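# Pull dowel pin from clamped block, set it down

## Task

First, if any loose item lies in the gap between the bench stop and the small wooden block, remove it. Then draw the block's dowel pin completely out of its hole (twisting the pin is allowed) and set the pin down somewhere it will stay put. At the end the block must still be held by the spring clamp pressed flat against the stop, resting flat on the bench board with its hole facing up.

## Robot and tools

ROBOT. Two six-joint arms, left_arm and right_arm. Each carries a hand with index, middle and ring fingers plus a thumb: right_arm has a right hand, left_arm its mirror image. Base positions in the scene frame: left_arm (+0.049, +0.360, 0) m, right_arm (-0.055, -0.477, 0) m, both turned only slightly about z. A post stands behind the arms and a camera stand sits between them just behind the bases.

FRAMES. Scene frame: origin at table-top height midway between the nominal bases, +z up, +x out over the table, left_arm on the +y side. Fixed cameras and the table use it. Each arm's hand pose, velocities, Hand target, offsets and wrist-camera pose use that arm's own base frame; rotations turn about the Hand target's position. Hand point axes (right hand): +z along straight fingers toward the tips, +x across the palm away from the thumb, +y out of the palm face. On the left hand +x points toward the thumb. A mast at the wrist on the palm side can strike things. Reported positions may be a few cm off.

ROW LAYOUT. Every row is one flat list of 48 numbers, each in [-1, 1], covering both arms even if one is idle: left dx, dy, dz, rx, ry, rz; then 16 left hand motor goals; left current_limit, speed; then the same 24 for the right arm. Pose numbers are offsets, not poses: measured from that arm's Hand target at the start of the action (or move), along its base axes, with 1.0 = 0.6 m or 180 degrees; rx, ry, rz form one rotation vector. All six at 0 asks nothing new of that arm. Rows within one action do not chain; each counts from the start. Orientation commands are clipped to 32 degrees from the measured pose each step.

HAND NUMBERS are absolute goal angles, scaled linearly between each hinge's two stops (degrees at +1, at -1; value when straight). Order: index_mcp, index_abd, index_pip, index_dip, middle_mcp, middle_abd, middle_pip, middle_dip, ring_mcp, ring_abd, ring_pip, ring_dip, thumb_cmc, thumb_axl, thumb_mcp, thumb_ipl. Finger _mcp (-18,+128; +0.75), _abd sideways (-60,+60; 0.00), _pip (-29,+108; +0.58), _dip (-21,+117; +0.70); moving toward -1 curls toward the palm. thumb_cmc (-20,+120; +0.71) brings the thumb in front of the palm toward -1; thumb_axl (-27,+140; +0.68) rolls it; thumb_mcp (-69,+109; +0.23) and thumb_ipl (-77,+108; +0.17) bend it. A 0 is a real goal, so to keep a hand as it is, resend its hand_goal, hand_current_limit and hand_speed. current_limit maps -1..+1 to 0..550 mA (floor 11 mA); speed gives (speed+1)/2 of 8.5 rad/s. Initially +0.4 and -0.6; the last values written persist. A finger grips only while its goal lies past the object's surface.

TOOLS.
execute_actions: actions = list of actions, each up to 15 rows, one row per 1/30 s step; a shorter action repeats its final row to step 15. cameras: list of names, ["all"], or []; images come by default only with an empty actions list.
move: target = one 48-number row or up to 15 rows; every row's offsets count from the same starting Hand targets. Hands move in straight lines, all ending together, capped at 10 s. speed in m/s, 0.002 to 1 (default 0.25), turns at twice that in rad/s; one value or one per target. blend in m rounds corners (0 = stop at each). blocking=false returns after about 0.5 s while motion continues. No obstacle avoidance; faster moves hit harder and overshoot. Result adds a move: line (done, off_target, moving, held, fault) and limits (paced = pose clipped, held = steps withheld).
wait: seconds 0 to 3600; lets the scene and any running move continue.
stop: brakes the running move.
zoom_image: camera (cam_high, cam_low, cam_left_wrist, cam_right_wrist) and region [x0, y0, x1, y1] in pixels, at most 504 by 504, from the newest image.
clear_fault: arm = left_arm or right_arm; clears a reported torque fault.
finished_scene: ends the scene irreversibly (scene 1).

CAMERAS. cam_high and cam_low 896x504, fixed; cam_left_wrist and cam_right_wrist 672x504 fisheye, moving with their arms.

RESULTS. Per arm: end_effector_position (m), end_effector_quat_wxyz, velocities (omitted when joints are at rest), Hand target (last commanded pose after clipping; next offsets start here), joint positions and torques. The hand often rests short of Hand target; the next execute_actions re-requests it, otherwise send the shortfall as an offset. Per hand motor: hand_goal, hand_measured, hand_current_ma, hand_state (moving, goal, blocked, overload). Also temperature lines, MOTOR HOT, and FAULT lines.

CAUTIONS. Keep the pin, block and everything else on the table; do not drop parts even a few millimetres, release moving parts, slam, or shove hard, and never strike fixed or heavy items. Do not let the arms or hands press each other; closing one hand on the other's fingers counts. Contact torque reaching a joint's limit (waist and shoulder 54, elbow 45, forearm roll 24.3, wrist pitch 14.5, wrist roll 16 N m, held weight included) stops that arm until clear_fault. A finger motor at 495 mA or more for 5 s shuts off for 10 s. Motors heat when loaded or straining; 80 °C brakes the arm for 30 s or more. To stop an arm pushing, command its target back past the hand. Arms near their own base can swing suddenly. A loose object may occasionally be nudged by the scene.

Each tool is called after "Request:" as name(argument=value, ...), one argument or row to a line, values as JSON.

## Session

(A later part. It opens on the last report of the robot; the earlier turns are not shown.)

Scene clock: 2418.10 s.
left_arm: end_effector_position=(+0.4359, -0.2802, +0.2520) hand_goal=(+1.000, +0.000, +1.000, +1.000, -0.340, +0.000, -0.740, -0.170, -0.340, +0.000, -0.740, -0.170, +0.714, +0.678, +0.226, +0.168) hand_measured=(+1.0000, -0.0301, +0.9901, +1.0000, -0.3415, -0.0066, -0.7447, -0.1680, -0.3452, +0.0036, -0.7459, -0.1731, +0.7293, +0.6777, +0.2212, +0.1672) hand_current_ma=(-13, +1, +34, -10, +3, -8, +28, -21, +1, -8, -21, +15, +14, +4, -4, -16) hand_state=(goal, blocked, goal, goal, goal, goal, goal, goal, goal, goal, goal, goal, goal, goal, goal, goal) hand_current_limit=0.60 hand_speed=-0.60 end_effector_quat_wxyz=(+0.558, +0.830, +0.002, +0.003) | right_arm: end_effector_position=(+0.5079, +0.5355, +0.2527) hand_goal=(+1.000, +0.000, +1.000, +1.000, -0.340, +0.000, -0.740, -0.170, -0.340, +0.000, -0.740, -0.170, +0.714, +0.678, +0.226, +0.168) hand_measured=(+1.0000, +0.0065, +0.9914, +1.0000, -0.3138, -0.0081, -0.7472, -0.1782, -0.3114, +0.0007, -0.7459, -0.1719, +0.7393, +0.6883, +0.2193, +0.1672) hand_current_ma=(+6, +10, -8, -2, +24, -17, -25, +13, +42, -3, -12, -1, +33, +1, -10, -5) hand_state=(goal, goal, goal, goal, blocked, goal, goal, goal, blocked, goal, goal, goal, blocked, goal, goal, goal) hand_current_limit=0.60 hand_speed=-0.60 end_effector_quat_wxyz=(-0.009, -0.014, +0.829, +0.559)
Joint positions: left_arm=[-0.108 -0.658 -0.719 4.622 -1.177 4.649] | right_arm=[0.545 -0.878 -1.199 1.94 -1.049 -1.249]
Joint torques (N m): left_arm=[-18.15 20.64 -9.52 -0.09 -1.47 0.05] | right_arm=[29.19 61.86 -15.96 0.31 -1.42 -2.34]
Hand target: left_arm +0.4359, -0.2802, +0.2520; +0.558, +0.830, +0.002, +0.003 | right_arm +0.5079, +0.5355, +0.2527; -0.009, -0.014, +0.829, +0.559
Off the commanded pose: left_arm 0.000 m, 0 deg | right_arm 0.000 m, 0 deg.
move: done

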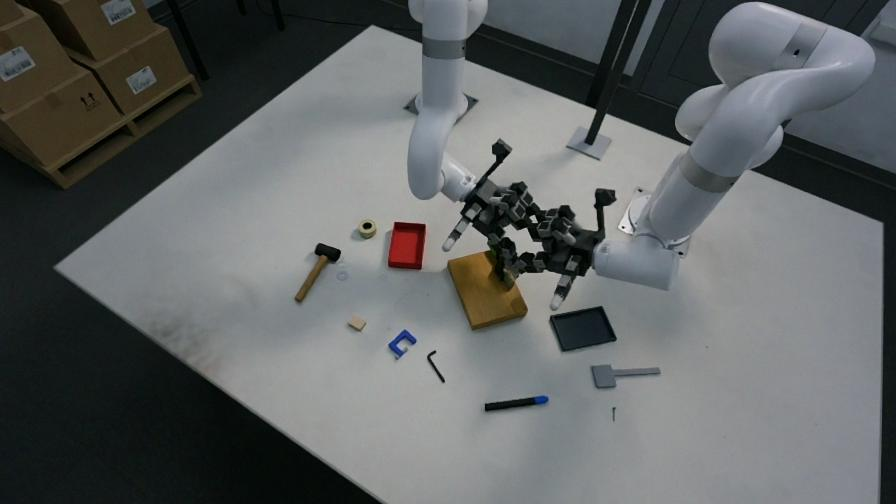

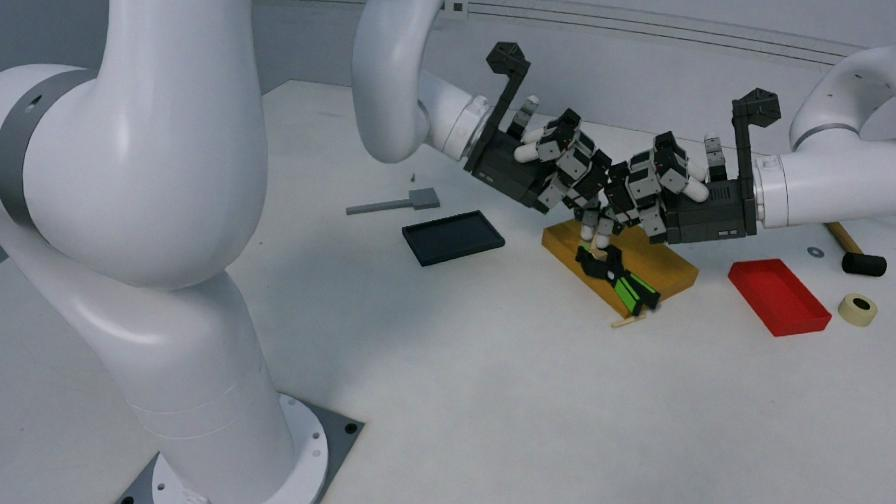

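Request:
move(
  target=[
    [0,0.0,-0.0033,0,0,0,1,0,1,1,-0.34,0,-0.74,-0.17,-0.34,0,-0.74,-0.17,0.714,0.678,0.226,0.168,0.6,-0.6,0,0,-0.0033,0,0,0,1,0,1,1,-0.34,0,-0.74,-0.17,-0.34,0,-0.74,-0.17,0.714,0.678,0.226,0.168,0.6,-0.6],
    [0,0.02,-0.0033,0,0,0,1,0,1,1,-0.34,0,-0.74,-0.17,-0.34,0,-0.74,-0.17,0.714,0.678,0.226,0.168,0.6,-0.6,0,-0.02,-0.0033,0,0,0,1,0,1,1,-0.34,0,-0.74,-0.17,-0.34,0,-0.74,-0.17,0.714,0.678,0.226,0.168,0.6,-0.6],
  ],
  speed=[0.01,0.02],
  cameras=["cam_high","cam_low"],
)

Request:
zoom_image(
  camera="cam_low",
  region=[578, 222, 614, 258],
)

Request:
zoom_image(
  camera="cam_high",
  region=[490, 245, 530, 285],
)

Request:
zoom_image(
  camera="cam_low",
  region=[530, 200, 710, 330],
)

Scene clock: 2428.93 s.
left_arm: end_effector_position=(+0.4359, -0.2683, +0.2500) hand_goal=(+1.000, +0.000, +1.000, +1.000, -0.340, +0.000, -0.740, -0.170, -0.340, +0.000, -0.740, -0.170, +0.714, +0.678, +0.226, +0.168) hand_measured=(+1.0000, -0.0154, +0.9747, +1.0000, -0.3331, -0.0066, -0.7447, -0.1680, -0.3391, +0.0036, -0.7459, -0.1731, +0.7293, +0.6777, +0.2212, +0.1672) hand_current_ma=(-15, +0, +9, -12, +7, +14, -7, -15, -6, +12, -5, +0, +18, -3, -35, -12) hand_state=(goal, goal, blocked, goal, goal, goal, goal, goal, goal, goal, goal, goal, goal, goal, goal, goal) hand_current_limit=0.60 hand_speed=-0.60 end_effector_quat_wxyz=(+0.558, +0.830, +0.002, +0.003) | right_arm: end_effector_position=(+0.5079, +0.5236, +0.2507) hand_goal=(+1.000, +0.000, +1.000, +1.000, -0.340, +0.000, -0.740, -0.170, -0.340, +0.000, -0.740, -0.170, +0.714, +0.678, +0.226, +0.168) hand_measured=(+1.0000, +0.0095, +0.9735, +1.0000, -0.3138, -0.0066, -0.7459, -0.1770, -0.3102, +0.0007, -0.7459, -0.1706, +0.7393, +0.6883, +0.2183, +0.1672) hand_current_ma=(+4, +7, -53, -10, +25, -18, -16, -1, +44, -17, -9, -19, +13, +4, -9, +10) hand_state=(goal, goal, blocked, goal, blocked, goal, goal, goal, blocked, goal, goal, goal, blocked, goal, goal, goal) hand_current_limit=0.60 hand_speed=-0.60 end_effector_quat_wxyz=(-0.009, -0.014, +0.829, +0.559)
Joint positions: left_arm=[-0.079 -0.662 -0.717 4.648 -1.179 4.655] | right_arm=[0.527 -0.873 -1.18 1.929 -1.059 -1.261]
Joint torques (N m): left_arm=[-0.12 30.94 -9.38 -0.08 -1.47 0.05] | right_arm=[-0.1 43.18 -15.76 0.31 -1.42 -1.5]
Hand target: left_arm +0.4359, -0.2682, +0.2500; +0.558, +0.830, +0.002, +0.003 | right_arm +0.5079, +0.5235, +0.2507; -0.009, -0.014, +0.829, +0.559
Off the commanded pose: left_arm 0.000 m, 0 deg | right_arm 0.000 m, 0 deg.
move: done

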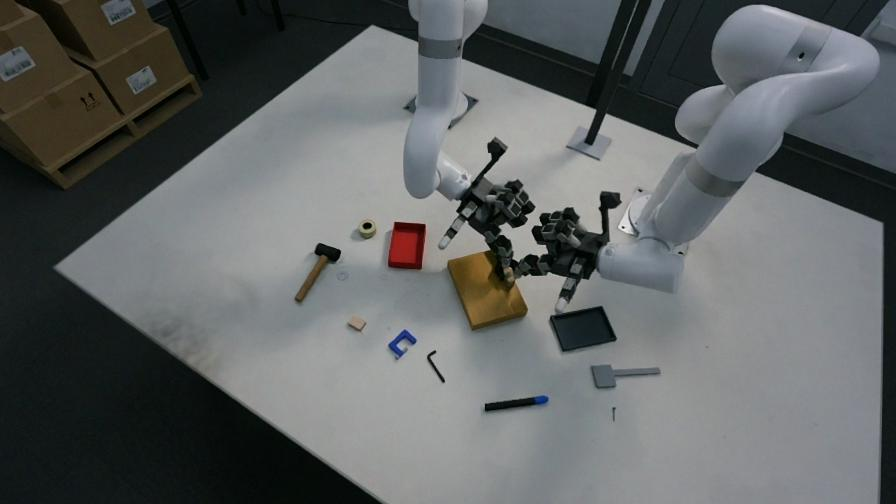

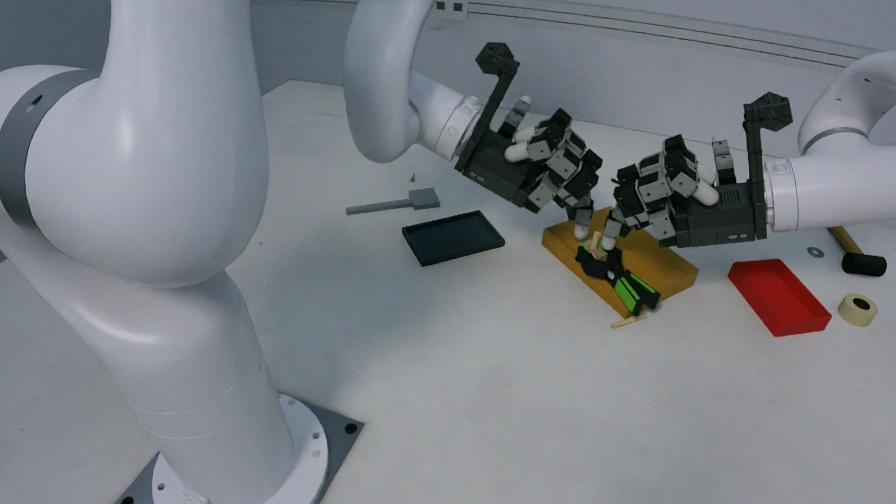

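Scaled by 14.000 from the camera's image (finer frame: 1280x720).

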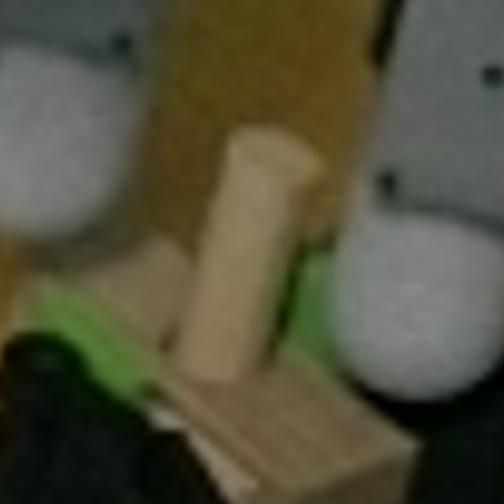

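Scaled by 12.600 from the camera's image (finer frame: 1280x720).

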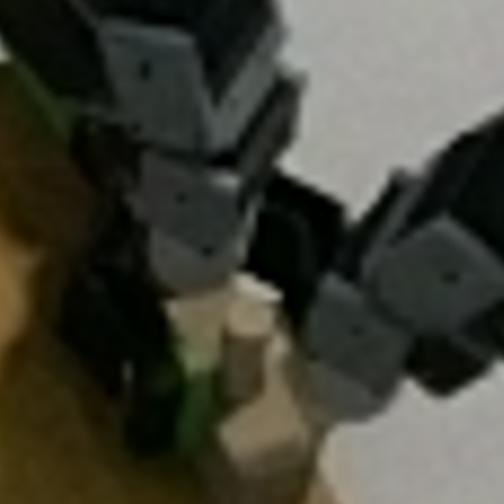

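Scaled by 2.800 from the camera's image (finer frame: 1280x720).

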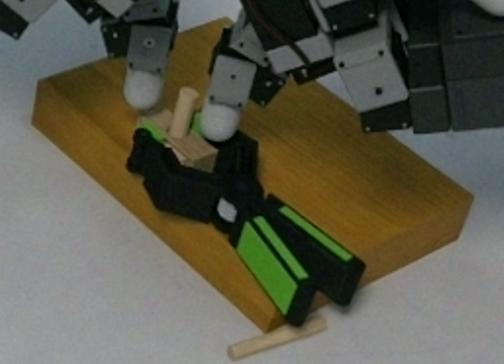

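Request:
move(
  target=[
    [-0.006,0,0,0,0,0,1,0,1,1,-0.34,0,-0.74,-0.17,-0.34,0,-0.74,-0.17,0.714,0.678,0.226,0.168,0.6,-0.6,0.014,0,0,0,0,0,1,0,1,1,-0.34,0,-0.74,-0.17,-0.34,0,-0.74,-0.17,0.714,0.678,0.226,0.168,0.6,-0.6],
    [-0.006,-0.011,0,0,0,0,1,0,1,1,-0.34,0,-0.74,-0.17,-0.34,0,-0.74,-0.17,0.714,0.678,0.226,0.168,0.6,-0.6,0.014,0.0057,0,0,0,0,1,0,1,1,-0.34,0,-0.74,-0.17,-0.34,0,-0.74,-0.17,0.714,0.678,0.226,0.168,0.6,-0.6],
  ],
  speed=0.02,
  cameras=["cam_high","cam_low"],
)

Request:
zoom_image(
  camera="cam_low",
  region=[578, 222, 614, 258],
)

Request:
zoom_image(
  camera="cam_high",
  region=[490, 245, 530, 285],
)

Scene clock: 2459.57 s.
left_arm: end_effector_position=(+0.4323, -0.2748, +0.2500) hand_goal=(+1.000, +0.000, +1.000, +1.000, -0.340, +0.000, -0.740, -0.170, -0.340, +0.000, -0.740, -0.170, +0.714, +0.678, +0.226, +0.168) hand_measured=(+1.0000, -0.0169, +0.9747, +0.9990, -0.3331, -0.0066, -0.7447, -0.1668, -0.3391, +0.0036, -0.7459, -0.1731, +0.7305, +0.6767, +0.2212, +0.1681) hand_current_ma=(-15, -1, +0, -4, +3, +8, +25, -26, -21, -1, -5, +6, +13, -9, -7, -10) hand_state=(goal, goal, blocked, goal, goal, goal, goal, goal, goal, goal, goal, goal, goal, goal, goal, goal) hand_current_limit=0.60 hand_speed=-0.60 end_effector_quat_wxyz=(+0.558, +0.830, +0.002, +0.003) | right_arm: end_effector_position=(+0.5163, +0.5269, +0.2507) hand_goal=(+1.000, +0.000, +1.000, +1.000, -0.340, +0.000, -0.740, -0.170, -0.340, +0.000, -0.740, -0.170, +0.714, +0.678, +0.226, +0.168) hand_measured=(+1.0000, +0.0065, +0.9735, +1.0000, -0.3138, -0.0066, -0.7472, -0.1782, -0.3114, +0.0007, -0.7472, -0.1719, +0.7406, +0.6883, +0.2193, +0.1672) hand_current_ma=(+7, +2, -29, -27, +27, -14, -28, -1, +41, -22, +1, +6, +31, +15, -10, +16) hand_state=(goal, goal, blocked, goal, blocked, goal, goal, goal, blocked, goal, goal, goal, blocked, goal, goal, goal) hand_current_limit=0.60 hand_speed=-0.60 end_effector_quat_wxyz=(-0.009, -0.014, +0.829, +0.559)
Joint positions: left_arm=[-0.096 -0.659 -0.709 4.63 -1.179 4.661] | right_arm=[0.525 -0.887 -1.209 1.919 -1.055 -1.244]
Joint torques (N m): left_arm=[-0.12 30.78 -9.32 -0.07 3.38 0.05] | right_arm=[-0.1 27.19 -15.98 0.32 -1.42 1.67]
Hand target: left_arm +0.4323, -0.2748, +0.2500; +0.558, +0.830, +0.002, +0.003 | right_arm +0.5163, +0.5270, +0.2507; -0.009, -0.014, +0.829, +0.559
Off the commanded pose: left_arm 0.000 m, 0 deg | right_arm 0.000 m, 0 deg.
move: done

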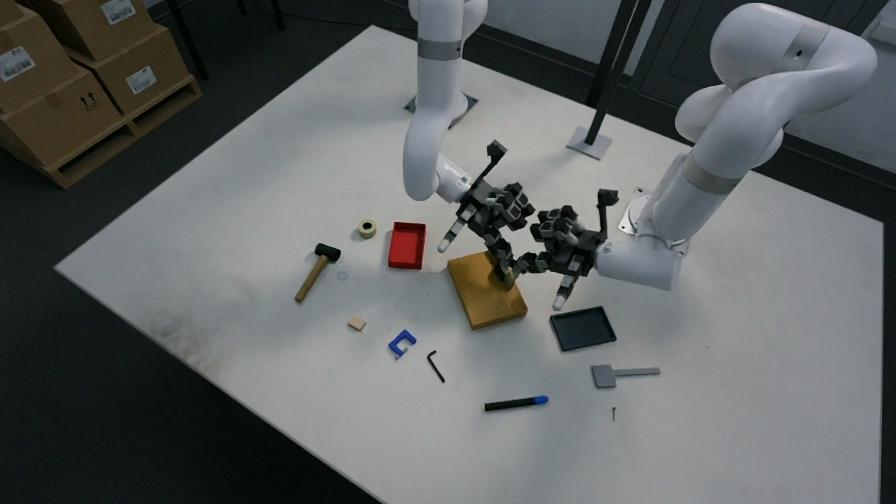

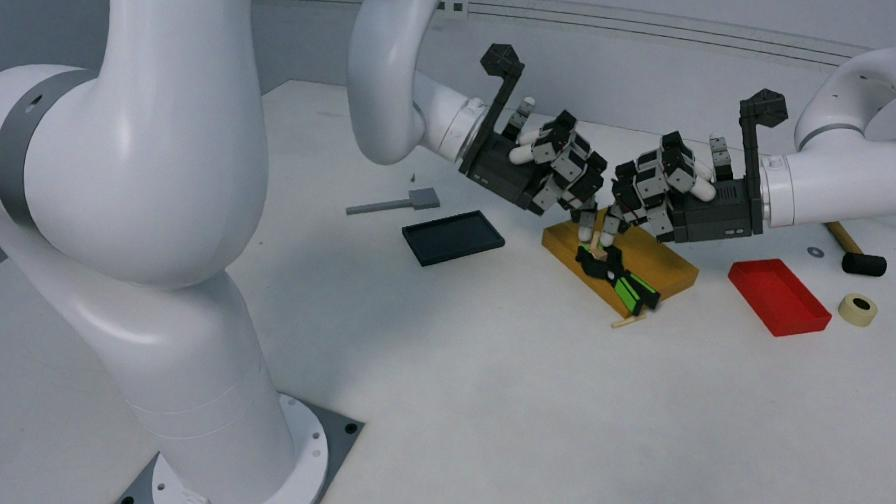

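Scaled by 14.000 from the camera's image (finer frame: 1280x720).

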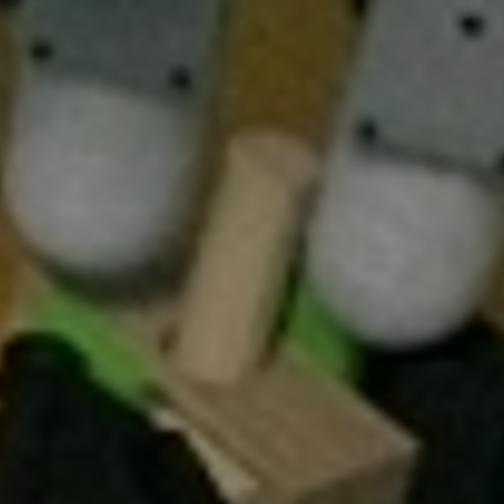

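Scaled by 12.600 from the camera's image (finer frame: 1280x720).

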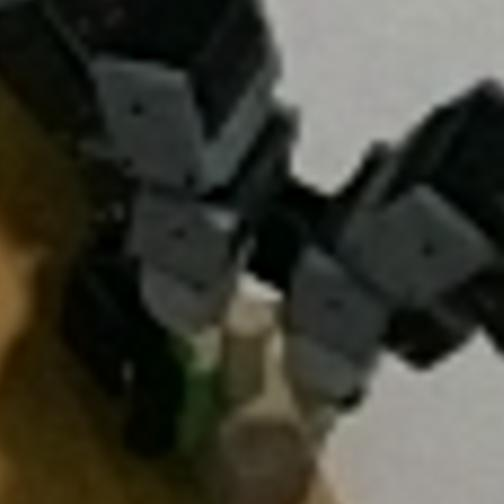

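Request:
move(
  target=[0,-0.0025,0,0,0,0,1,0,1,1,-0.34,0,-0.74,-0.17,-0.34,0,-0.74,-0.17,0.714,0.678,0.226,0.168,0.6,-0.6,0,0.0015,0,0,0,0,1,0,1,1,-0.34,0,-0.74,-0.17,-0.34,0,-0.74,-0.17,0.714,0.678,0.226,0.168,0.6,-0.6],
  speed=0.01,
)

Request:
move(
  target=[0,-0.0017,0,0,0,0,1,0,1,1,-0.34,0,-0.74,-0.17,-0.34,0,-0.74,-0.17,0.714,0.678,0.226,0.168,0.6,-0.6,0,0.0017,0,0,0,0,1,0,1,1,-0.34,0,-0.74,-0.17,-0.34,0,-0.74,-0.17,0.714,0.678,0.226,0.168,0.6,-0.6],
  speed=0.01,
)

Scene clock: 2463.77 s.
left_arm: end_effector_position=(+0.4323, -0.2763, +0.2500) hand_goal=(+1.000, +0.000, +1.000, +1.000, -0.340, +0.000, -0.740, -0.170, -0.340, +0.000, -0.740, -0.170, +0.714, +0.678, +0.226, +0.168) hand_measured=(+1.0000, -0.0154, +0.9747, +1.0000, -0.3331, -0.0066, -0.7434, -0.1668, -0.3391, +0.0036, -0.7459, -0.1744, +0.7305, +0.6777, +0.2212, +0.1681) hand_current_ma=(-7, -6, +17, -11, -2, +26, +19, +2, -9, +4, -24, +18, -3, -5, -17, -3) hand_state=(goal, goal, blocked, goal, goal, goal, goal, goal, goal, goal, goal, goal, goal, goal, goal, goal) hand_current_limit=0.60 hand_speed=-0.60 end_effector_quat_wxyz=(+0.558, +0.830, +0.002, +0.003) | right_arm: end_effector_position=(+0.5163, +0.5279, +0.2507) hand_goal=(+1.000, +0.000, +1.000, +1.000, -0.340, +0.000, -0.740, -0.170, -0.340, +0.000, -0.740, -0.170, +0.714, +0.678, +0.226, +0.168) hand_measured=(+1.0000, +0.0080, +0.9747, +1.0000, -0.3126, -0.0066, -0.7459, -0.1782, -0.3114, +0.0021, -0.7472, -0.1719, +0.7406, +0.6872, +0.2193, +0.1672) hand_current_ma=(-9, +7, -50, -9, +36, -27, -11, -3, +33, -22, -5, +16, +22, +8, -4, -7) hand_state=(goal, goal, blocked, goal, blocked, goal, goal, goal, blocked, goal, goal, goal, blocked, goal, goal, goal) hand_current_limit=0.60 hand_speed=-0.60 end_effector_quat_wxyz=(-0.009, -0.014, +0.829, +0.559)
Joint positions: left_arm=[-0.099 -0.659 -0.709 4.626 -1.179 4.66] | right_arm=[0.526 -0.887 -1.211 1.92 -1.054 -1.244]
Joint torques (N m): left_arm=[-0.12 30.8 -9.33 -0.07 -1.47 0.05] | right_arm=[-0.1 43.75 -15.99 0.32 -1.42 1.88]
Hand target: left_arm +0.4323, -0.2763, +0.2500; +0.558, +0.830, +0.002, +0.003 | right_arm +0.5163, +0.5279, +0.2507; -0.009, -0.014, +0.829, +0.559
Off the commanded pose: left_arm 0.000 m, 0 deg | right_arm 0.000 m, 0 deg.
move: done

Scene clock: 2464.27 s.
left_arm: end_effector_position=(+0.4323, -0.2774, +0.2500) hand_goal=(+1.000, +0.000, +1.000, +1.000, -0.340, +0.000, -0.740, -0.170, -0.340, +0.000, -0.740, -0.170, +0.714, +0.678, +0.226, +0.168) hand_measured=(+1.0000, -0.0154, +0.9760, +1.0000, -0.3331, -0.0066, -0.7447, -0.1668, -0.3391, +0.0036, -0.7459, -0.1731, +0.7293, +0.6767, +0.2212, +0.1681) hand_current_ma=(-12, +5, +17, -17, -20, +3, +14, -7, -5, +22, -7, -3, +9, +3, +0, -16) hand_state=(goal, goal, blocked, goal, goal, goal, goal, goal, goal, goal, goal, goal, goal, goal, goal, goal) hand_current_limit=0.60 hand_speed=-0.60 end_effector_quat_wxyz=(+0.558, +0.830, +0.002, +0.003) | right_arm: end_effector_position=(+0.5163, +0.5289, +0.2507) hand_goal=(+1.000, +0.000, +1.000, +1.000, -0.340, +0.000, -0.740, -0.170, -0.340, +0.000, -0.740, -0.170, +0.714, +0.678, +0.226, +0.168) hand_measured=(+1.0000, +0.0065, +0.9773, +0.9990, -0.3126, -0.0066, -0.7459, -0.1770, -0.3114, +0.0007, -0.7459, -0.1706, +0.7393, +0.6883, +0.2193, +0.1672) hand_current_ma=(-3, -3, -24, -2, +29, -15, -18, -3, +34, -1, -12, -11, +24, +6, -3, +4) hand_state=(goal, goal, blocked, goal, blocked, goal, goal, goal, blocked, goal, goal, goal, blocked, goal, goal, goal) hand_current_limit=0.60 hand_speed=-0.60 end_effector_quat_wxyz=(-0.009, -0.014, +0.829, +0.559)
Joint positions: left_arm=[-0.102 -0.659 -0.71 4.624 -1.178 4.66] | right_arm=[0.528 -0.888 -1.213 1.921 -1.053 -1.243]
Joint torques (N m): left_arm=[-0.12 20.29 -9.34 -0.07 -1.47 0.05] | right_arm=[-0.1 43.78 -16.01 0.32 2.27 1.65]
Hand target: left_arm +0.4323, -0.2774, +0.2500; +0.558, +0.830, +0.002, +0.003 | right_arm +0.5163, +0.5289, +0.2507; -0.009, -0.014, +0.829, +0.559
Off the commanded pose: left_arm 0.000 m, 0 deg | right_arm 0.000 m, 0 deg.
move: done

Request:
move(
  target=[
    [0,0.005,0,0,0,0,1,0,1,1,-0.34,0,-0.74,-0.17,-0.34,0,-0.74,-0.17,0.714,0.678,0.226,0.168,0.6,-0.6,0,-0.005,0,0,0,0,1,0,1,1,-0.34,0,-0.74,-0.17,-0.34,0,-0.74,-0.17,0.714,0.678,0.226,0.168,0.6,-0.6],
    [-0.005,0.005,0,0,0,0,1,0,1,1,-0.34,0,-0.74,-0.17,-0.34,0,-0.74,-0.17,0.714,0.678,0.226,0.168,0.6,-0.6,-0.005,-0.005,0,0,0,0,1,0,1,1,-0.34,0,-0.74,-0.17,-0.34,0,-0.74,-0.17,0.714,0.678,0.226,0.168,0.6,-0.6],
    [-0.005,0,0,0,0,0,1,0,1,1,-0.34,0,-0.74,-0.17,-0.34,0,-0.74,-0.17,0.714,0.678,0.226,0.168,0.6,-0.6,-0.005,0,0,0,0,0,1,0,1,1,-0.34,0,-0.74,-0.17,-0.34,0,-0.74,-0.17,0.714,0.678,0.226,0.168,0.6,-0.6],
  ],
  speed=0.015,
)

Request:
move(
  target=[
    [0,0.005,0,0,0,0,1,0,1,1,-0.34,0,-0.74,-0.17,-0.34,0,-0.74,-0.17,0.714,0.678,0.226,0.168,0.6,-0.6,0,-0.005,0,0,0,0,1,0,1,1,-0.34,0,-0.74,-0.17,-0.34,0,-0.74,-0.17,0.714,0.678,0.226,0.168,0.6,-0.6],
    [0.01,0.005,0,0,0,0,1,0,1,1,-0.34,0,-0.74,-0.17,-0.34,0,-0.74,-0.17,0.714,0.678,0.226,0.168,0.6,-0.6,0.01,-0.005,0,0,0,0,1,0,1,1,-0.34,0,-0.74,-0.17,-0.34,0,-0.74,-0.17,0.714,0.678,0.226,0.168,0.6,-0.6],
    [0.01,0,0,0,0,0,1,0,1,1,-0.34,0,-0.74,-0.17,-0.34,0,-0.74,-0.17,0.714,0.678,0.226,0.168,0.6,-0.6,0.01,0,0,0,0,0,1,0,1,1,-0.34,0,-0.74,-0.17,-0.34,0,-0.74,-0.17,0.714,0.678,0.226,0.168,0.6,-0.6],
  ],
  speed=0.015,
)

Scene clock: 2479.27 s.
left_arm: end_effector_position=(+0.4293, -0.2773, +0.2500) hand_goal=(+1.000, +0.000, +1.000, +1.000, -0.340, +0.000, -0.740, -0.170, -0.340, +0.000, -0.740, -0.170, +0.714, +0.678, +0.226, +0.168) hand_measured=(+1.0000, -0.0154, +0.9760, +1.0000, -0.3331, -0.0066, -0.7447, -0.1668, -0.3391, +0.0036, -0.7472, -0.1731, +0.7293, +0.6777, +0.2212, +0.1681) hand_current_ma=(-6, +10, +21, -14, -1, +3, +15, -24, +0, +9, -6, -4, +9, -21, -14, -9) hand_state=(goal, goal, blocked, goal, goal, goal, goal, goal, goal, goal, goal, goal, goal, goal, goal, goal) hand_current_limit=0.60 hand_speed=-0.60 end_effector_quat_wxyz=(+0.558, +0.830, +0.002, +0.003) | right_arm: end_effector_position=(+0.5133, +0.5289, +0.2507) hand_goal=(+1.000, +0.000, +1.000, +1.000, -0.340, +0.000, -0.740, -0.170, -0.340, +0.000, -0.740, -0.170, +0.714, +0.678, +0.226, +0.168) hand_measured=(+0.9995, +0.0080, +0.9747, +0.9990, -0.3150, -0.0066, -0.7472, -0.1782, -0.3102, +0.0007, -0.7459, -0.1719, +0.7406, +0.6883, +0.2183, +0.1672) hand_current_ma=(-2, +4, -37, -7, +25, -16, -16, -4, +39, -13, -7, +4, +28, +9, -31, -6) hand_state=(goal, goal, blocked, goal, blocked, goal, goal, goal, blocked, goal, goal, goal, blocked, goal, goal, goal) hand_current_limit=0.60 hand_speed=-0.60 end_effector_quat_wxyz=(-0.009, -0.014, +0.829, +0.559)
Joint positions: left_arm=[-0.103 -0.656 -0.701 4.621 -1.179 4.665] | right_arm=[0.53 -0.884 -1.204 1.926 -1.054 -1.248]
Joint torques (N m): left_arm=[-0.12 30.63 -9.26 -0.07 -1.47 0.05] | right_arm=[-0.1 25.92 -15.95 0.32 -1.42 1.56]
Hand target: left_arm +0.4293, -0.2774, +0.2500; +0.558, +0.830, +0.002, +0.003 | right_arm +0.5133, +0.5289, +0.2507; -0.009, -0.014, +0.829, +0.559
Off the commanded pose: left_arm 0.000 m, 0 deg | right_arm 0.000 m, 0 deg.
move: done

Scene clock: 2480.60 s.
left_arm: end_effector_position=(+0.4353, -0.2773, +0.2500) hand_goal=(+1.000, +0.000, +1.000, +1.000, -0.340, +0.000, -0.740, -0.170, -0.340, +0.000, -0.740, -0.170, +0.714, +0.678, +0.226, +0.168) hand_measured=(+1.0000, -0.0154, +0.9812, +1.0000, -0.3331, -0.0066, -0.7447, -0.1668, -0.3391, +0.0036, -0.7459, -0.1731, +0.7305, +0.6777, +0.2212, +0.1681) hand_current_ma=(-8, -19, +8, -22, -10, -7, +8, -15, -19, +6, -2, +9, +7, +0, +4, -22) hand_state=(goal, goal, goal, goal, goal, goal, goal, goal, goal, goal, goal, goal, goal, goal, goal, goal) hand_current_limit=0.60 hand_speed=-0.60 end_effector_quat_wxyz=(+0.558, +0.830, +0.002, +0.003) | right_arm: end_effector_position=(+0.5193, +0.5289, +0.2507) hand_goal=(+1.000, +0.000, +1.000, +1.000, -0.340, +0.000, -0.740, -0.170, -0.340, +0.000, -0.740, -0.170, +0.714, +0.678, +0.226, +0.168) hand_measured=(+1.0000, +0.0051, +0.9812, +1.0000, -0.3126, -0.0066, -0.7459, -0.1770, -0.3102, +0.0007, -0.7447, -0.1719, +0.7406, +0.6883, +0.2183, +0.1672) hand_current_ma=(-5, +0, -30, -6, +34, -23, -16, +15, +39, -10, +1, -13, +15, +11, -24, +3) hand_state=(goal, goal, goal, goal, blocked, goal, goal, goal, blocked, goal, goal, goal, blocked, goal, goal, goal) hand_current_limit=0.60 hand_speed=-0.60 end_effector_quat_wxyz=(-0.009, -0.014, +0.829, +0.559)
Joint positions: left_arm=[-0.101 -0.663 -0.718 4.626 -1.178 4.655] | right_arm=[0.525 -0.892 -1.221 1.916 -1.053 -1.238]
Joint torques (N m): left_arm=[-0.12 20.49 -9.42 -0.08 3.02 -2.07] | right_arm=[-0.1 43.93 -16.07 0.33 -1.41 1.7]
Hand target: left_arm +0.4353, -0.2774, +0.2500; +0.558, +0.830, +0.002, +0.003 | right_arm +0.5193, +0.5289, +0.2507; -0.009, -0.014, +0.829, +0.559
Off the commanded pose: left_arm 0.000 m, 0 deg | right_arm 0.000 m, 0 deg.
move: done

Request:
move(
  target=[
    [0,0.005,0,0,0,0,1,0,1,1,-0.34,0,-0.74,-0.17,-0.34,0,-0.74,-0.17,0.714,0.678,0.226,0.168,0.6,-0.6,0,-0.005,0,0,0,0,1,0,1,1,-0.34,0,-0.74,-0.17,-0.34,0,-0.74,-0.17,0.714,0.678,0.226,0.168,0.6,-0.6],
    [0.005,0.005,0,0,0,0,1,0,1,1,-0.34,0,-0.74,-0.17,-0.34,0,-0.74,-0.17,0.714,0.678,0.226,0.168,0.6,-0.6,0.005,-0.005,0,0,0,0,1,0,1,1,-0.34,0,-0.74,-0.17,-0.34,0,-0.74,-0.17,0.714,0.678,0.226,0.168,0.6,-0.6],
    [0.005,0,0,0,0,0,1,0,1,1,-0.34,0,-0.74,-0.17,-0.34,0,-0.74,-0.17,0.714,0.678,0.226,0.168,0.6,-0.6,0.005,0,0,0,0,0,1,0,1,1,-0.34,0,-0.74,-0.17,-0.34,0,-0.74,-0.17,0.714,0.678,0.226,0.168,0.6,-0.6],
  ],
  speed=0.015,
)

Request:
move(
  target=[
    [0,0.005,0,0,0,0,1,0,1,1,-0.34,0,-0.74,-0.17,-0.34,0,-0.74,-0.17,0.714,0.678,0.226,0.168,0.6,-0.6,0,-0.005,0,0,0,0,1,0,1,1,-0.34,0,-0.74,-0.17,-0.34,0,-0.74,-0.17,0.714,0.678,0.226,0.168,0.6,-0.6],
    [0.005,0.005,0,0,0,0,1,0,1,1,-0.34,0,-0.74,-0.17,-0.34,0,-0.74,-0.17,0.714,0.678,0.226,0.168,0.6,-0.6,0.005,-0.005,0,0,0,0,1,0,1,1,-0.34,0,-0.74,-0.17,-0.34,0,-0.74,-0.17,0.714,0.678,0.226,0.168,0.6,-0.6],
    [0.005,0,0,0,0,0,1,0,1,1,-0.34,0,-0.74,-0.17,-0.34,0,-0.74,-0.17,0.714,0.678,0.226,0.168,0.6,-0.6,0.005,0,0,0,0,0,1,0,1,1,-0.34,0,-0.74,-0.17,-0.34,0,-0.74,-0.17,0.714,0.678,0.226,0.168,0.6,-0.6],
  ],
  speed=0.015,
)

Scene clock: 2486.97 s.
left_arm: end_effector_position=(+0.4383, -0.2773, +0.2500) hand_goal=(+1.000, +0.000, +1.000, +1.000, -0.340, +0.000, -0.740, -0.170, -0.340, +0.000, -0.740, -0.170, +0.714, +0.678, +0.226, +0.168) hand_measured=(+1.0000, -0.0154, +0.9812, +1.0000, -0.3331, -0.0066, -0.7447, -0.1668, -0.3391, +0.0036, -0.7459, -0.1731, +0.7293, +0.6777, +0.2212, +0.1681) hand_current_ma=(-4, -9, +9, -5, -6, -12, -8, +1, +20, +6, -6, -1, -4, -10, -6, +4) hand_state=(goal, goal, goal, goal, goal, goal, goal, goal, goal, goal, goal, goal, goal, goal, goal, goal) hand_current_limit=0.60 hand_speed=-0.60 end_effector_quat_wxyz=(+0.558, +0.830, +0.002, +0.003) | right_arm: end_effector_position=(+0.5223, +0.5289, +0.2507) hand_goal=(+1.000, +0.000, +1.000, +1.000, -0.340, +0.000, -0.740, -0.170, -0.340, +0.000, -0.740, -0.170, +0.714, +0.678, +0.226, +0.168) hand_measured=(+1.0000, +0.0036, +0.9812, +1.0000, -0.3138, -0.0066, -0.7472, -0.1782, -0.3114, +0.0021, -0.7472, -0.1719, +0.7406, +0.6883, +0.2183, +0.1672) hand_current_ma=(+6, +12, -16, -10, +39, -23, -25, -4, +35, +8, -2, +2, +14, +20, -39, +9) hand_state=(goal, goal, goal, goal, blocked, goal, goal, goal, blocked, goal, goal, goal, blocked, goal, goal, goal) hand_current_limit=0.60 hand_speed=-0.60 end_effector_quat_wxyz=(-0.009, -0.014, +0.829, +0.559)
Joint positions: left_arm=[-0.1 -0.666 -0.726 4.629 -1.178 4.65] | right_arm=[0.523 -0.896 -1.23 1.911 -1.052 -1.233]
Joint torques (N m): left_arm=[-0.12 31.16 -9.5 -0.09 3.12 -2.16] | right_arm=[-0.1 44.08 -16.13 0.34 2.3 1.67]
Hand target: left_arm +0.4383, -0.2774, +0.2500; +0.558, +0.830, +0.002, +0.003 | right_arm +0.5223, +0.5289, +0.2507; -0.009, -0.014, +0.829, +0.559
Off the commanded pose: left_arm 0.000 m, 0 deg | right_arm 0.000 m, 0 deg.
move: done

Scene clock: 2488.10 s.
left_arm: end_effector_position=(+0.4413, -0.2773, +0.2500) hand_goal=(+1.000, +0.000, +1.000, +1.000, -0.340, +0.000, -0.740, -0.170, -0.340, +0.000, -0.740, -0.170, +0.714, +0.678, +0.226, +0.168) hand_measured=(+1.0000, -0.0154, +0.9773, +1.0000, -0.3331, -0.0066, -0.7447, -0.1668, -0.3379, +0.0036, -0.7459, -0.1731, +0.7293, +0.6777, +0.2222, +0.1681) hand_current_ma=(+8, -21, +15, -19, +3, +2, +5, -16, +13, +4, -2, +3, +4, +10, +7, +5) hand_state=(goal, goal, blocked, goal, goal, goal, goal, goal, goal, goal, goal, goal, goal, goal, goal, goal) hand_current_limit=0.60 hand_speed=-0.60 end_effector_quat_wxyz=(+0.558, +0.830, +0.002, +0.003) | right_arm: end_effector_position=(+0.5253, +0.5289, +0.2507) hand_goal=(+1.000, +0.000, +1.000, +1.000, -0.340, +0.000, -0.740, -0.170, -0.340, +0.000, -0.740, -0.170, +0.714, +0.678, +0.226, +0.168) hand_measured=(+1.0000, +0.0065, +0.9760, +1.0000, -0.3138, -0.0081, -0.7459, -0.1770, -0.3114, -0.0008, -0.7459, -0.1719, +0.7406, +0.6883, +0.2183, +0.1672) hand_current_ma=(+1, +9, -38, -10, +23, -8, -23, +6, +31, -12, -2, -11, +15, -20, -16, +11) hand_state=(goal, goal, blocked, goal, blocked, goal, goal, goal, blocked, goal, goal, goal, blocked, goal, goal, goal) hand_current_limit=0.60 hand_speed=-0.60 end_effector_quat_wxyz=(-0.009, -0.014, +0.829, +0.559)
Joint positions: left_arm=[-0.1 -0.669 -0.734 4.632 -1.177 4.645] | right_arm=[0.52 -0.9 -1.238 1.906 -1.051 -1.227]
Joint torques (N m): left_arm=[-0.12 31.33 -9.58 -0.09 -1.47 0.05] | right_arm=[-0.1 44.24 -16.2 0.34 -1.41 -0.06]
Hand target: left_arm +0.4413, -0.2774, +0.2500; +0.558, +0.830, +0.002, +0.003 | right_arm +0.5253, +0.5289, +0.2507; -0.009, -0.014, +0.829, +0.559
Off the commanded pose: left_arm 0.000 m, 0 deg | right_arm 0.000 m, 0 deg.
move: done

Request:
move(
  target=[
    [0,0.005,0,0,0,0,1,0,1,1,-0.34,0,-0.74,-0.17,-0.34,0,-0.74,-0.17,0.714,0.678,0.226,0.168,0.6,-0.6,0,-0.005,0,0,0,0,1,0,1,1,-0.34,0,-0.74,-0.17,-0.34,0,-0.74,-0.17,0.714,0.678,0.226,0.168,0.6,-0.6],
    [-0.0075,0.005,0,0,0,0,1,0,1,1,-0.34,0,-0.74,-0.17,-0.34,0,-0.74,-0.17,0.714,0.678,0.226,0.168,0.6,-0.6,-0.0075,-0.005,0,0,0,0,1,0,1,1,-0.34,0,-0.74,-0.17,-0.34,0,-0.74,-0.17,0.714,0.678,0.226,0.168,0.6,-0.6],
    [-0.0075,-0.006,0,0,0,0,1,0,1,1,-0.34,0,-0.74,-0.17,-0.34,0,-0.74,-0.17,0.714,0.678,0.226,0.168,0.6,-0.6,-0.0075,0.006,0,0,0,0,1,0,1,1,-0.34,0,-0.74,-0.17,-0.34,0,-0.74,-0.17,0.714,0.678,0.226,0.168,0.6,-0.6],
  ],
  speed=[0.015,0.015,0.008],
  cameras=["cam_high","cam_low"],
)

Request:
zoom_image(
  camera="cam_low",
  region=[578, 222, 614, 258],
)

Request:
zoom_image(
  camera="cam_high",
  region=[490, 245, 530, 285],
)

Scene clock: 2494.57 s.
left_arm: end_effector_position=(+0.4368, -0.2809, +0.2500) hand_goal=(+1.000, +0.000, +1.000, +1.000, -0.340, +0.000, -0.740, -0.170, -0.340, +0.000, -0.740, -0.170, +0.714, +0.678, +0.226, +0.168) hand_measured=(+1.0000, -0.0169, +1.0000, +1.0000, -0.3331, -0.0066, -0.7447, -0.1668, -0.3391, +0.0036, -0.7472, -0.1731, +0.7293, +0.6777, +0.2212, +0.1681) hand_current_ma=(-15, +9, +1, -2, +7, -8, +12, +0, -11, +13, -15, +7, +6, -10, -10, -12) hand_state=(goal, goal, goal, goal, goal, goal, goal, goal, goal, goal, goal, goal, goal, goal, goal, goal) hand_current_limit=0.60 hand_speed=-0.60 end_effector_quat_wxyz=(+0.558, +0.830, +0.002, +0.003) | right_arm: end_effector_position=(+0.5209, +0.5323, +0.2507) hand_goal=(+1.000, +0.000, +1.000, +1.000, -0.340, +0.000, -0.740, -0.170, -0.340, +0.000, -0.740, -0.170, +0.714, +0.678, +0.226, +0.168) hand_measured=(+1.0000, +0.0021, +1.0000, +1.0000, -0.3126, -0.0066, -0.7472, -0.1782, -0.3114, +0.0007, -0.7459, -0.1719, +0.7393, +0.6893, +0.2183, +0.1681) hand_current_ma=(+9, +6, -19, -8, +26, -21, -6, -2, +31, -14, -22, +9, +28, +16, -8, +2) hand_state=(goal, goal, goal, goal, blocked, goal, goal, goal, blocked, goal, goal, goal, blocked, goal, goal, goal) hand_current_limit=0.60 hand_speed=-0.60 end_effector_quat_wxyz=(-0.009, -0.014, +0.829, +0.559)
Joint positions: left_arm=[-0.109 -0.665 -0.723 4.619 -1.177 4.652] | right_arm=[0.529 -0.897 -1.231 1.917 -1.05 -1.233]
Joint torques (N m): left_arm=[-24.55 13.18 -9.49 -0.09 -1.47 0.05] | right_arm=[29.05 20.29 -16.16 0.33 -1.41 1.67]
Hand target: left_arm +0.4368, -0.2810, +0.2500; +0.558, +0.830, +0.002, +0.003 | right_arm +0.5208, +0.5325, +0.2507; -0.009, -0.014, +0.829, +0.559
Off the commanded pose: left_arm 0.000 m, 0 deg | right_arm 0.000 m, 0 deg.
move: done

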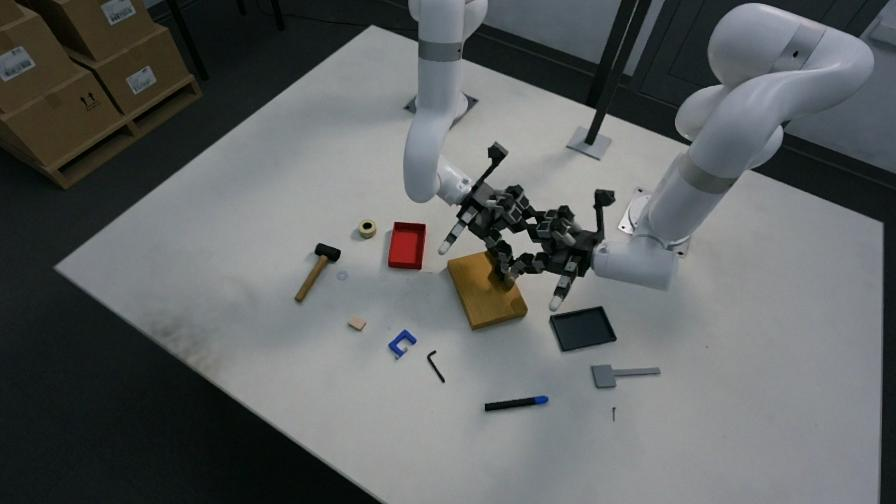

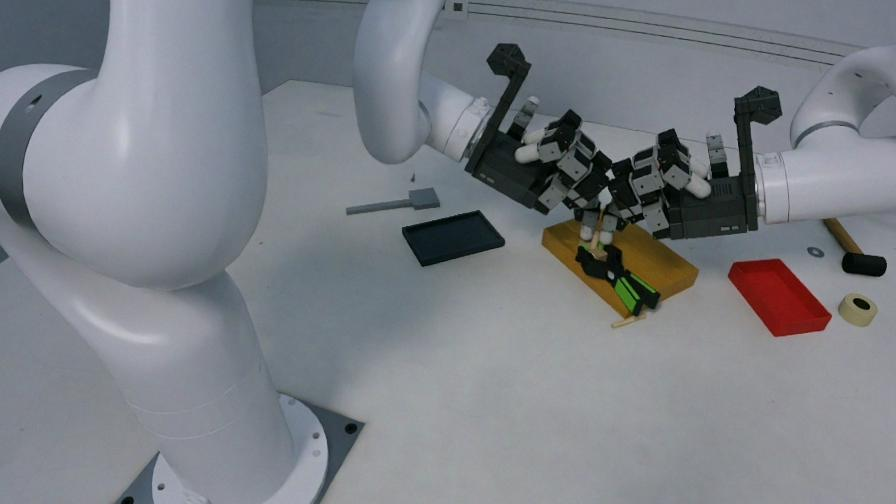

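Scaled by 14.000 from the camera's image (finer frame: 1280x720).

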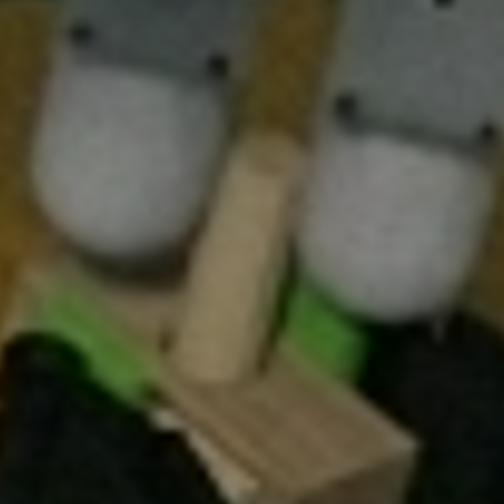

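Scaled by 12.600 from the camera's image (finer frame: 1280x720).

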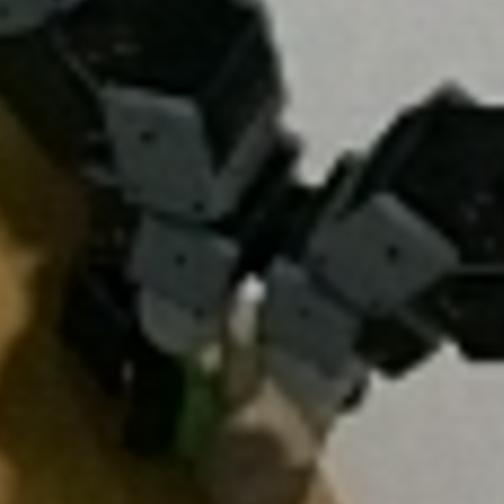

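Request:
move(
  target=[
    [0.0029,-0.0002,0.0002,0,0,0,1,0,1,1,-0.34,0,-0.74,-0.17,-0.34,0,-0.74,-0.17,0.714,0.678,0.226,0.168,0.6,-0.6,-0.0029,0.0002,0.0002,0,0,0,1,0,1,1,-0.34,0,-0.74,-0.17,-0.34,0,-0.74,-0.17,0.714,0.678,0.226,0.168,0.6,-0.6],
    [0.0058,-0.0007,0.0003,0,0,0,1,0,1,1,-0.34,0,-0.74,-0.17,-0.34,0,-0.74,-0.17,0.714,0.678,0.226,0.168,0.6,-0.6,-0.0058,0.0007,0.0003,0,0,0,1,0,1,1,-0.34,0,-0.74,-0.17,-0.34,0,-0.74,-0.17,0.714,0.678,0.226,0.168,0.6,-0.6],
    [0.0088,-0.0016,0.0005,0,0,0,1,0,1,1,-0.34,0,-0.74,-0.17,-0.34,0,-0.74,-0.17,0.714,0.678,0.226,0.168,0.6,-0.6,-0.0088,0.0016,0.0005,0,0,0,1,0,1,1,-0.34,0,-0.74,-0.17,-0.34,0,-0.74,-0.17,0.714,0.678,0.226,0.168,0.6,-0.6],
    [0.0117,-0.003,0.0007,0,0,0,1,0,1,1,-0.34,0,-0.74,-0.17,-0.34,0,-0.74,-0.17,0.714,0.678,0.226,0.168,0.6,-0.6,-0.0117,0.003,0.0007,0,0,0,1,0,1,1,-0.34,0,-0.74,-0.17,-0.34,0,-0.74,-0.17,0.714,0.678,0.226,0.168,0.6,-0.6],
  ],
  speed=0.01,
  blend=0.0005,
  cameras=["cam_high","cam_low"],
)

Request:
zoom_image(
  camera="cam_low",
  region=[578, 222, 614, 258],
)

Request:
zoom_image(
  camera="cam_high",
  region=[490, 245, 530, 285],
)

Scene clock: 2501.93 s.
left_arm: end_effector_position=(+0.4437, -0.2828, +0.2504) hand_goal=(+1.000, +0.000, +1.000, +1.000, -0.340, +0.000, -0.740, -0.170, -0.340, +0.000, -0.740, -0.170, +0.714, +0.678, +0.226, +0.168) hand_measured=(+1.0000, -0.0272, +1.0000, +1.0000, -0.3524, -0.0066, -0.7447, -0.1668, -0.3572, +0.0036, -0.7459, -0.1731, +0.7293, +0.6777, +0.2212, +0.1672) hand_current_ma=(-6, -20, +23, -15, -11, +2, -15, +12, -12, -7, -3, -4, +9, -3, +6, +1) hand_state=(goal, blocked, goal, goal, goal, goal, goal, goal, goal, goal, goal, goal, goal, goal, goal, goal) hand_current_limit=0.60 hand_speed=-0.60 end_effector_quat_wxyz=(+0.558, +0.830, +0.002, +0.003) | right_arm: end_effector_position=(+0.5138, +0.5342, +0.2512) hand_goal=(+1.000, +0.000, +1.000, +1.000, -0.340, +0.000, -0.740, -0.170, -0.340, +0.000, -0.740, -0.170, +0.714, +0.678, +0.226, +0.168) hand_measured=(+1.0000, -0.0213, +1.0000, +1.0000, -0.3138, -0.0066, -0.7472, -0.1782, -0.3114, +0.0007, -0.7472, -0.1719, +0.7393, +0.6893, +0.2183, +0.1681) hand_current_ma=(+10, -20, -10, +1, +22, -14, -1, -12, +35, -3, -11, -10, +19, +10, -12, +13) hand_state=(goal, blocked, goal, goal, blocked, goal, goal, goal, blocked, goal, goal, goal, blocked, goal, goal, goal) hand_current_limit=0.60 hand_speed=-0.60 end_effector_quat_wxyz=(-0.009, -0.014, +0.829, +0.559)
Joint positions: left_arm=[-0.112 -0.672 -0.742 4.622 -1.176 4.639] | right_arm=[0.538 -0.888 -1.214 1.93 -1.05 -1.243]
Joint torques (N m): left_arm=[-26.54 18.94 -9.71 -0.1 -1.47 -2.77] | right_arm=[26.64 43.81 -16.04 0.32 -1.41 -1.97]
Hand target: left_arm +0.4438, -0.2828, +0.2504; +0.558, +0.830, +0.002, +0.003 | right_arm +0.5138, +0.5343, +0.2512; -0.009, -0.014, +0.829, +0.559
Off the commanded pose: left_arm 0.000 m, 0 deg | right_arm 0.000 m, 0 deg.
move: done

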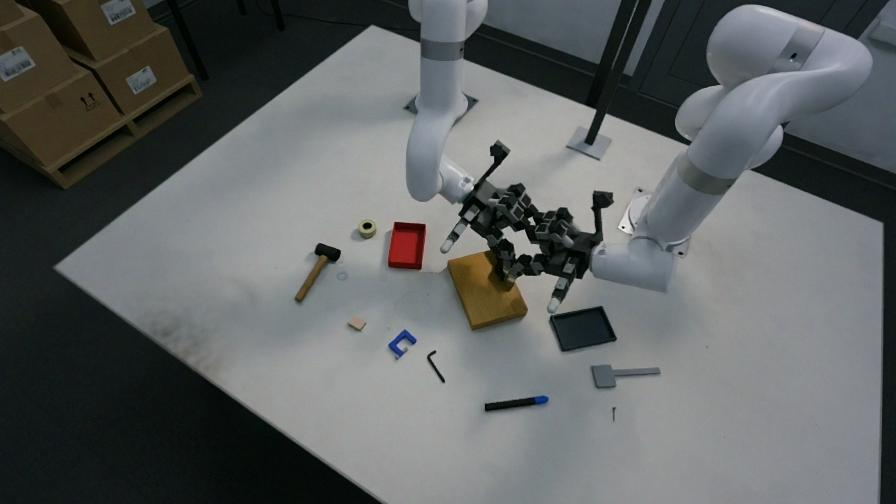

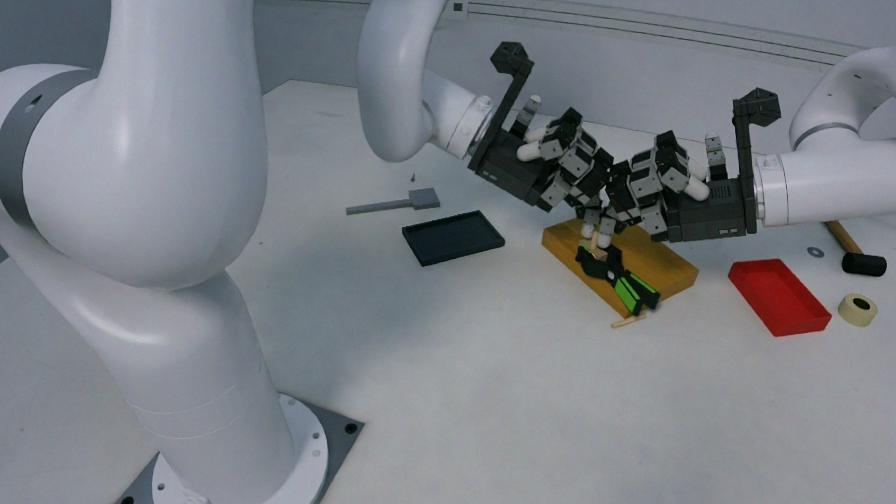

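Scaled by 14.000 from the camera's image (finer frame: 1280x720).

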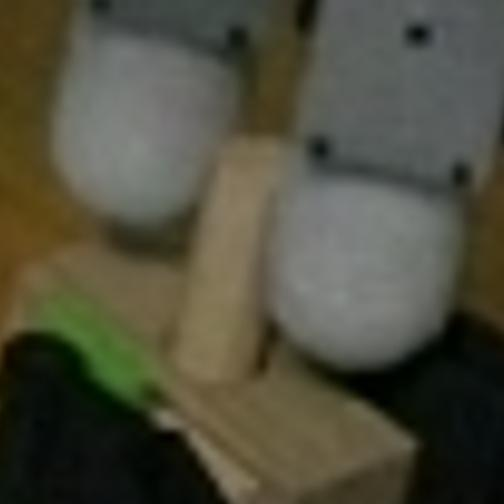

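Scaled by 12.600 from the camera's image (finer frame: 1280x720).

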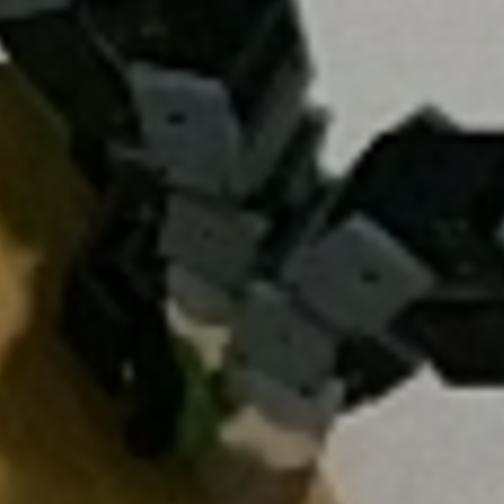

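Request:
move(
  target=[
    [0,0.011,0,0,0,0,1,0,1,1,-0.34,0,-0.74,-0.17,-0.34,0,-0.74,-0.17,0.714,0.678,0.226,0.168,0.6,-0.6,0,-0.011,0,0,0,0,1,0,1,1,-0.34,0,-0.74,-0.17,-0.34,0,-0.74,-0.17,0.714,0.678,0.226,0.168,0.6,-0.6],
    [-0.0117,0.0135,0,0,0,0,1,0,1,1,-0.34,0,-0.74,-0.17,-0.34,0,-0.74,-0.17,0.714,0.678,0.226,0.168,0.6,-0.6,0.0117,-0.0135,0,0,0,0,1,0,1,1,-0.34,0,-0.74,-0.17,-0.34,0,-0.74,-0.17,0.714,0.678,0.226,0.168,0.6,-0.6],
    [-0.0117,0.003,0,0,0,0,1,0,1,1,-0.34,0,-0.74,-0.17,-0.34,0,-0.74,-0.17,0.714,0.678,0.226,0.168,0.6,-0.6,0.0117,-0.003,0,0,0,0,1,0,1,1,-0.34,0,-0.74,-0.17,-0.34,0,-0.74,-0.17,0.714,0.678,0.226,0.168,0.6,-0.6],
    [-0.0059,0.0023,0.0007,0,0,0,1,0,1,1,-0.34,0,-0.74,-0.17,-0.34,0,-0.74,-0.17,0.714,0.678,0.226,0.168,0.6,-0.6,0.0059,-0.0023,0.0007,0,0,0,1,0,1,1,-0.34,0,-0.74,-0.17,-0.34,0,-0.74,-0.17,0.714,0.678,0.226,0.168,0.6,-0.6],
    [0,0,0.0013,0,0,0,1,0,1,1,-0.34,0,-0.74,-0.17,-0.34,0,-0.74,-0.17,0.714,0.678,0.226,0.168,0.6,-0.6,0,0,0.0013,0,0,0,1,0,1,1,-0.34,0,-0.74,-0.17,-0.34,0,-0.74,-0.17,0.714,0.678,0.226,0.168,0.6,-0.6],
  ],
  speed=[0.02,0.03,0.012,0.012,0.012],
  blend=[0.001,0.001,0,0.0005,0],
  cameras=["cam_high","cam_low"],
)

Request:
zoom_image(
  camera="cam_low",
  region=[578, 222, 614, 258],
)

Request:
zoom_image(
  camera="cam_high",
  region=[490, 245, 530, 285],
)

Scene clock: 2512.73 s.
left_arm: end_effector_position=(+0.4438, -0.2828, +0.2512) hand_goal=(+1.000, +0.000, +1.000, +1.000, -0.340, +0.000, -0.740, -0.170, -0.340, +0.000, -0.740, -0.170, +0.714, +0.678, +0.226, +0.168) hand_measured=(+1.0000, +0.0051, +0.9978, +1.0000, -0.3500, -0.0066, -0.7447, -0.1668, -0.3548, +0.0036, -0.7459, -0.1744, +0.7293, +0.6767, +0.2212, +0.1672) hand_current_ma=(-4, -5, +16, -1, -1, -2, +5, -6, -12, +11, -8, +4, +3, -3, +5, -10) hand_state=(goal, goal, goal, goal, goal, goal, goal, goal, goal, goal, goal, goal, goal, goal, goal, goal) hand_current_limit=0.60 hand_speed=-0.60 end_effector_quat_wxyz=(+0.558, +0.830, +0.002, +0.003) | right_arm: end_effector_position=(+0.5139, +0.5341, +0.2519) hand_goal=(+1.000, +0.000, +1.000, +1.000, -0.340, +0.000, -0.740, -0.170, -0.340, +0.000, -0.740, -0.170, +0.714, +0.678, +0.226, +0.168) hand_measured=(+1.0000, -0.0257, +0.9978, +1.0000, -0.3126, -0.0066, -0.7459, -0.1770, -0.3114, +0.0007, -0.7459, -0.1719, +0.7406, +0.6883, +0.2193, +0.1672) hand_current_ma=(-1, -15, -15, -13, +39, -16, -17, +2, +35, -18, -2, -13, +16, +15, -5, +16) hand_state=(goal, blocked, goal, goal, blocked, goal, goal, goal, blocked, goal, goal, goal, blocked, goal, goal, goal) hand_current_limit=0.60 hand_speed=-0.60 end_effector_quat_wxyz=(-0.009, -0.014, +0.829, +0.559)
Joint positions: left_arm=[-0.112 -0.67 -0.741 4.622 -1.176 4.637] | right_arm=[0.538 -0.887 -1.214 1.929 -1.049 -1.241]
Joint torques (N m): left_arm=[-22.32 21.6 -9.73 -0.1 -1.47 0.05] | right_arm=[30.42 60.81 -16.05 0.32 -4.52 -2.21]
Hand target: left_arm +0.4438, -0.2828, +0.2512; +0.558, +0.830, +0.002, +0.003 | right_arm +0.5138, +0.5343, +0.2519; -0.009, -0.014, +0.829, +0.559
Off the commanded pose: left_arm 0.000 m, 0 deg | right_arm 0.000 m, 0 deg.
move: done

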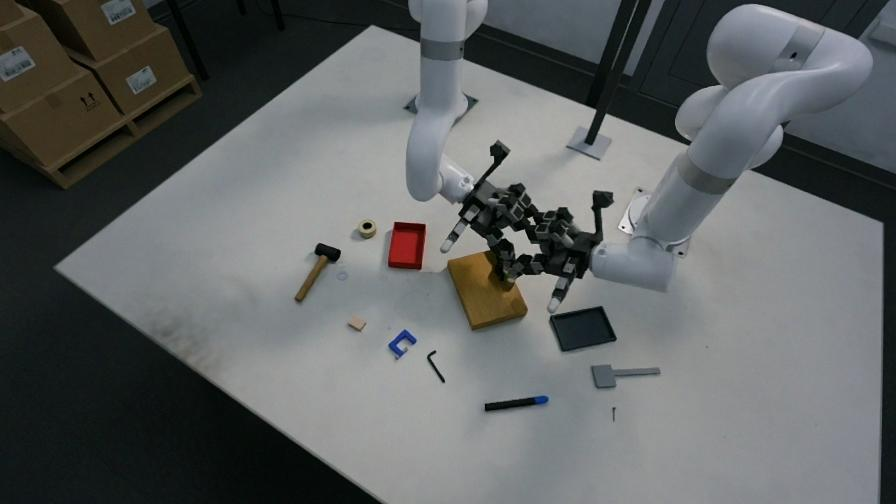

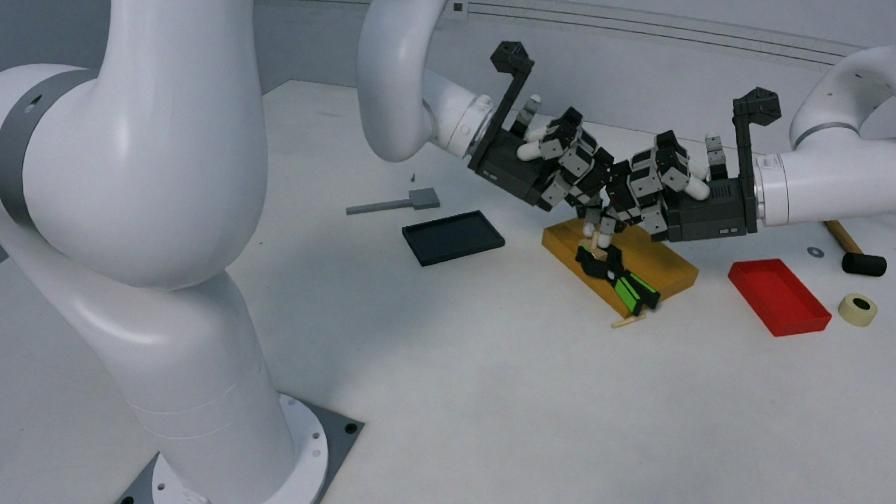

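Scaled by 14.000 from the camera's image (finer frame: 1280x720).

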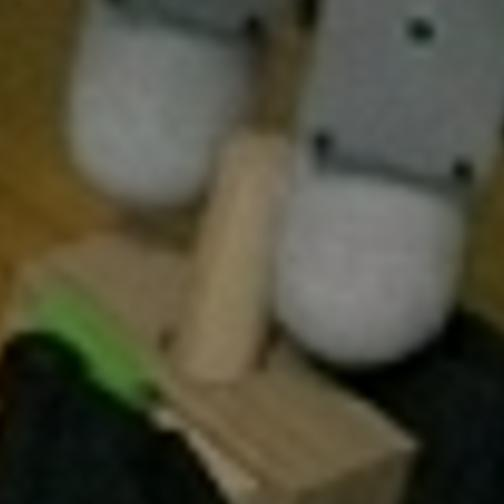

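Scaled by 12.600 from the camera's image (finer frame: 1280x720).

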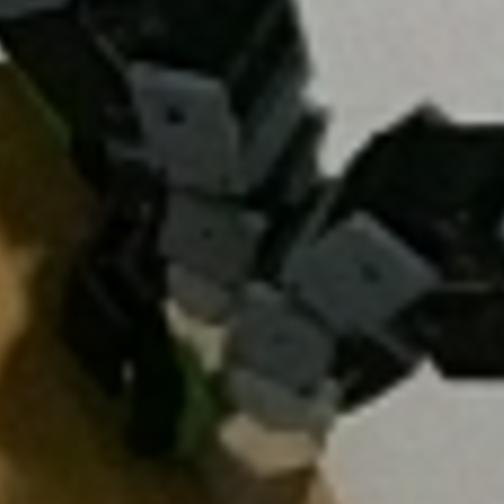

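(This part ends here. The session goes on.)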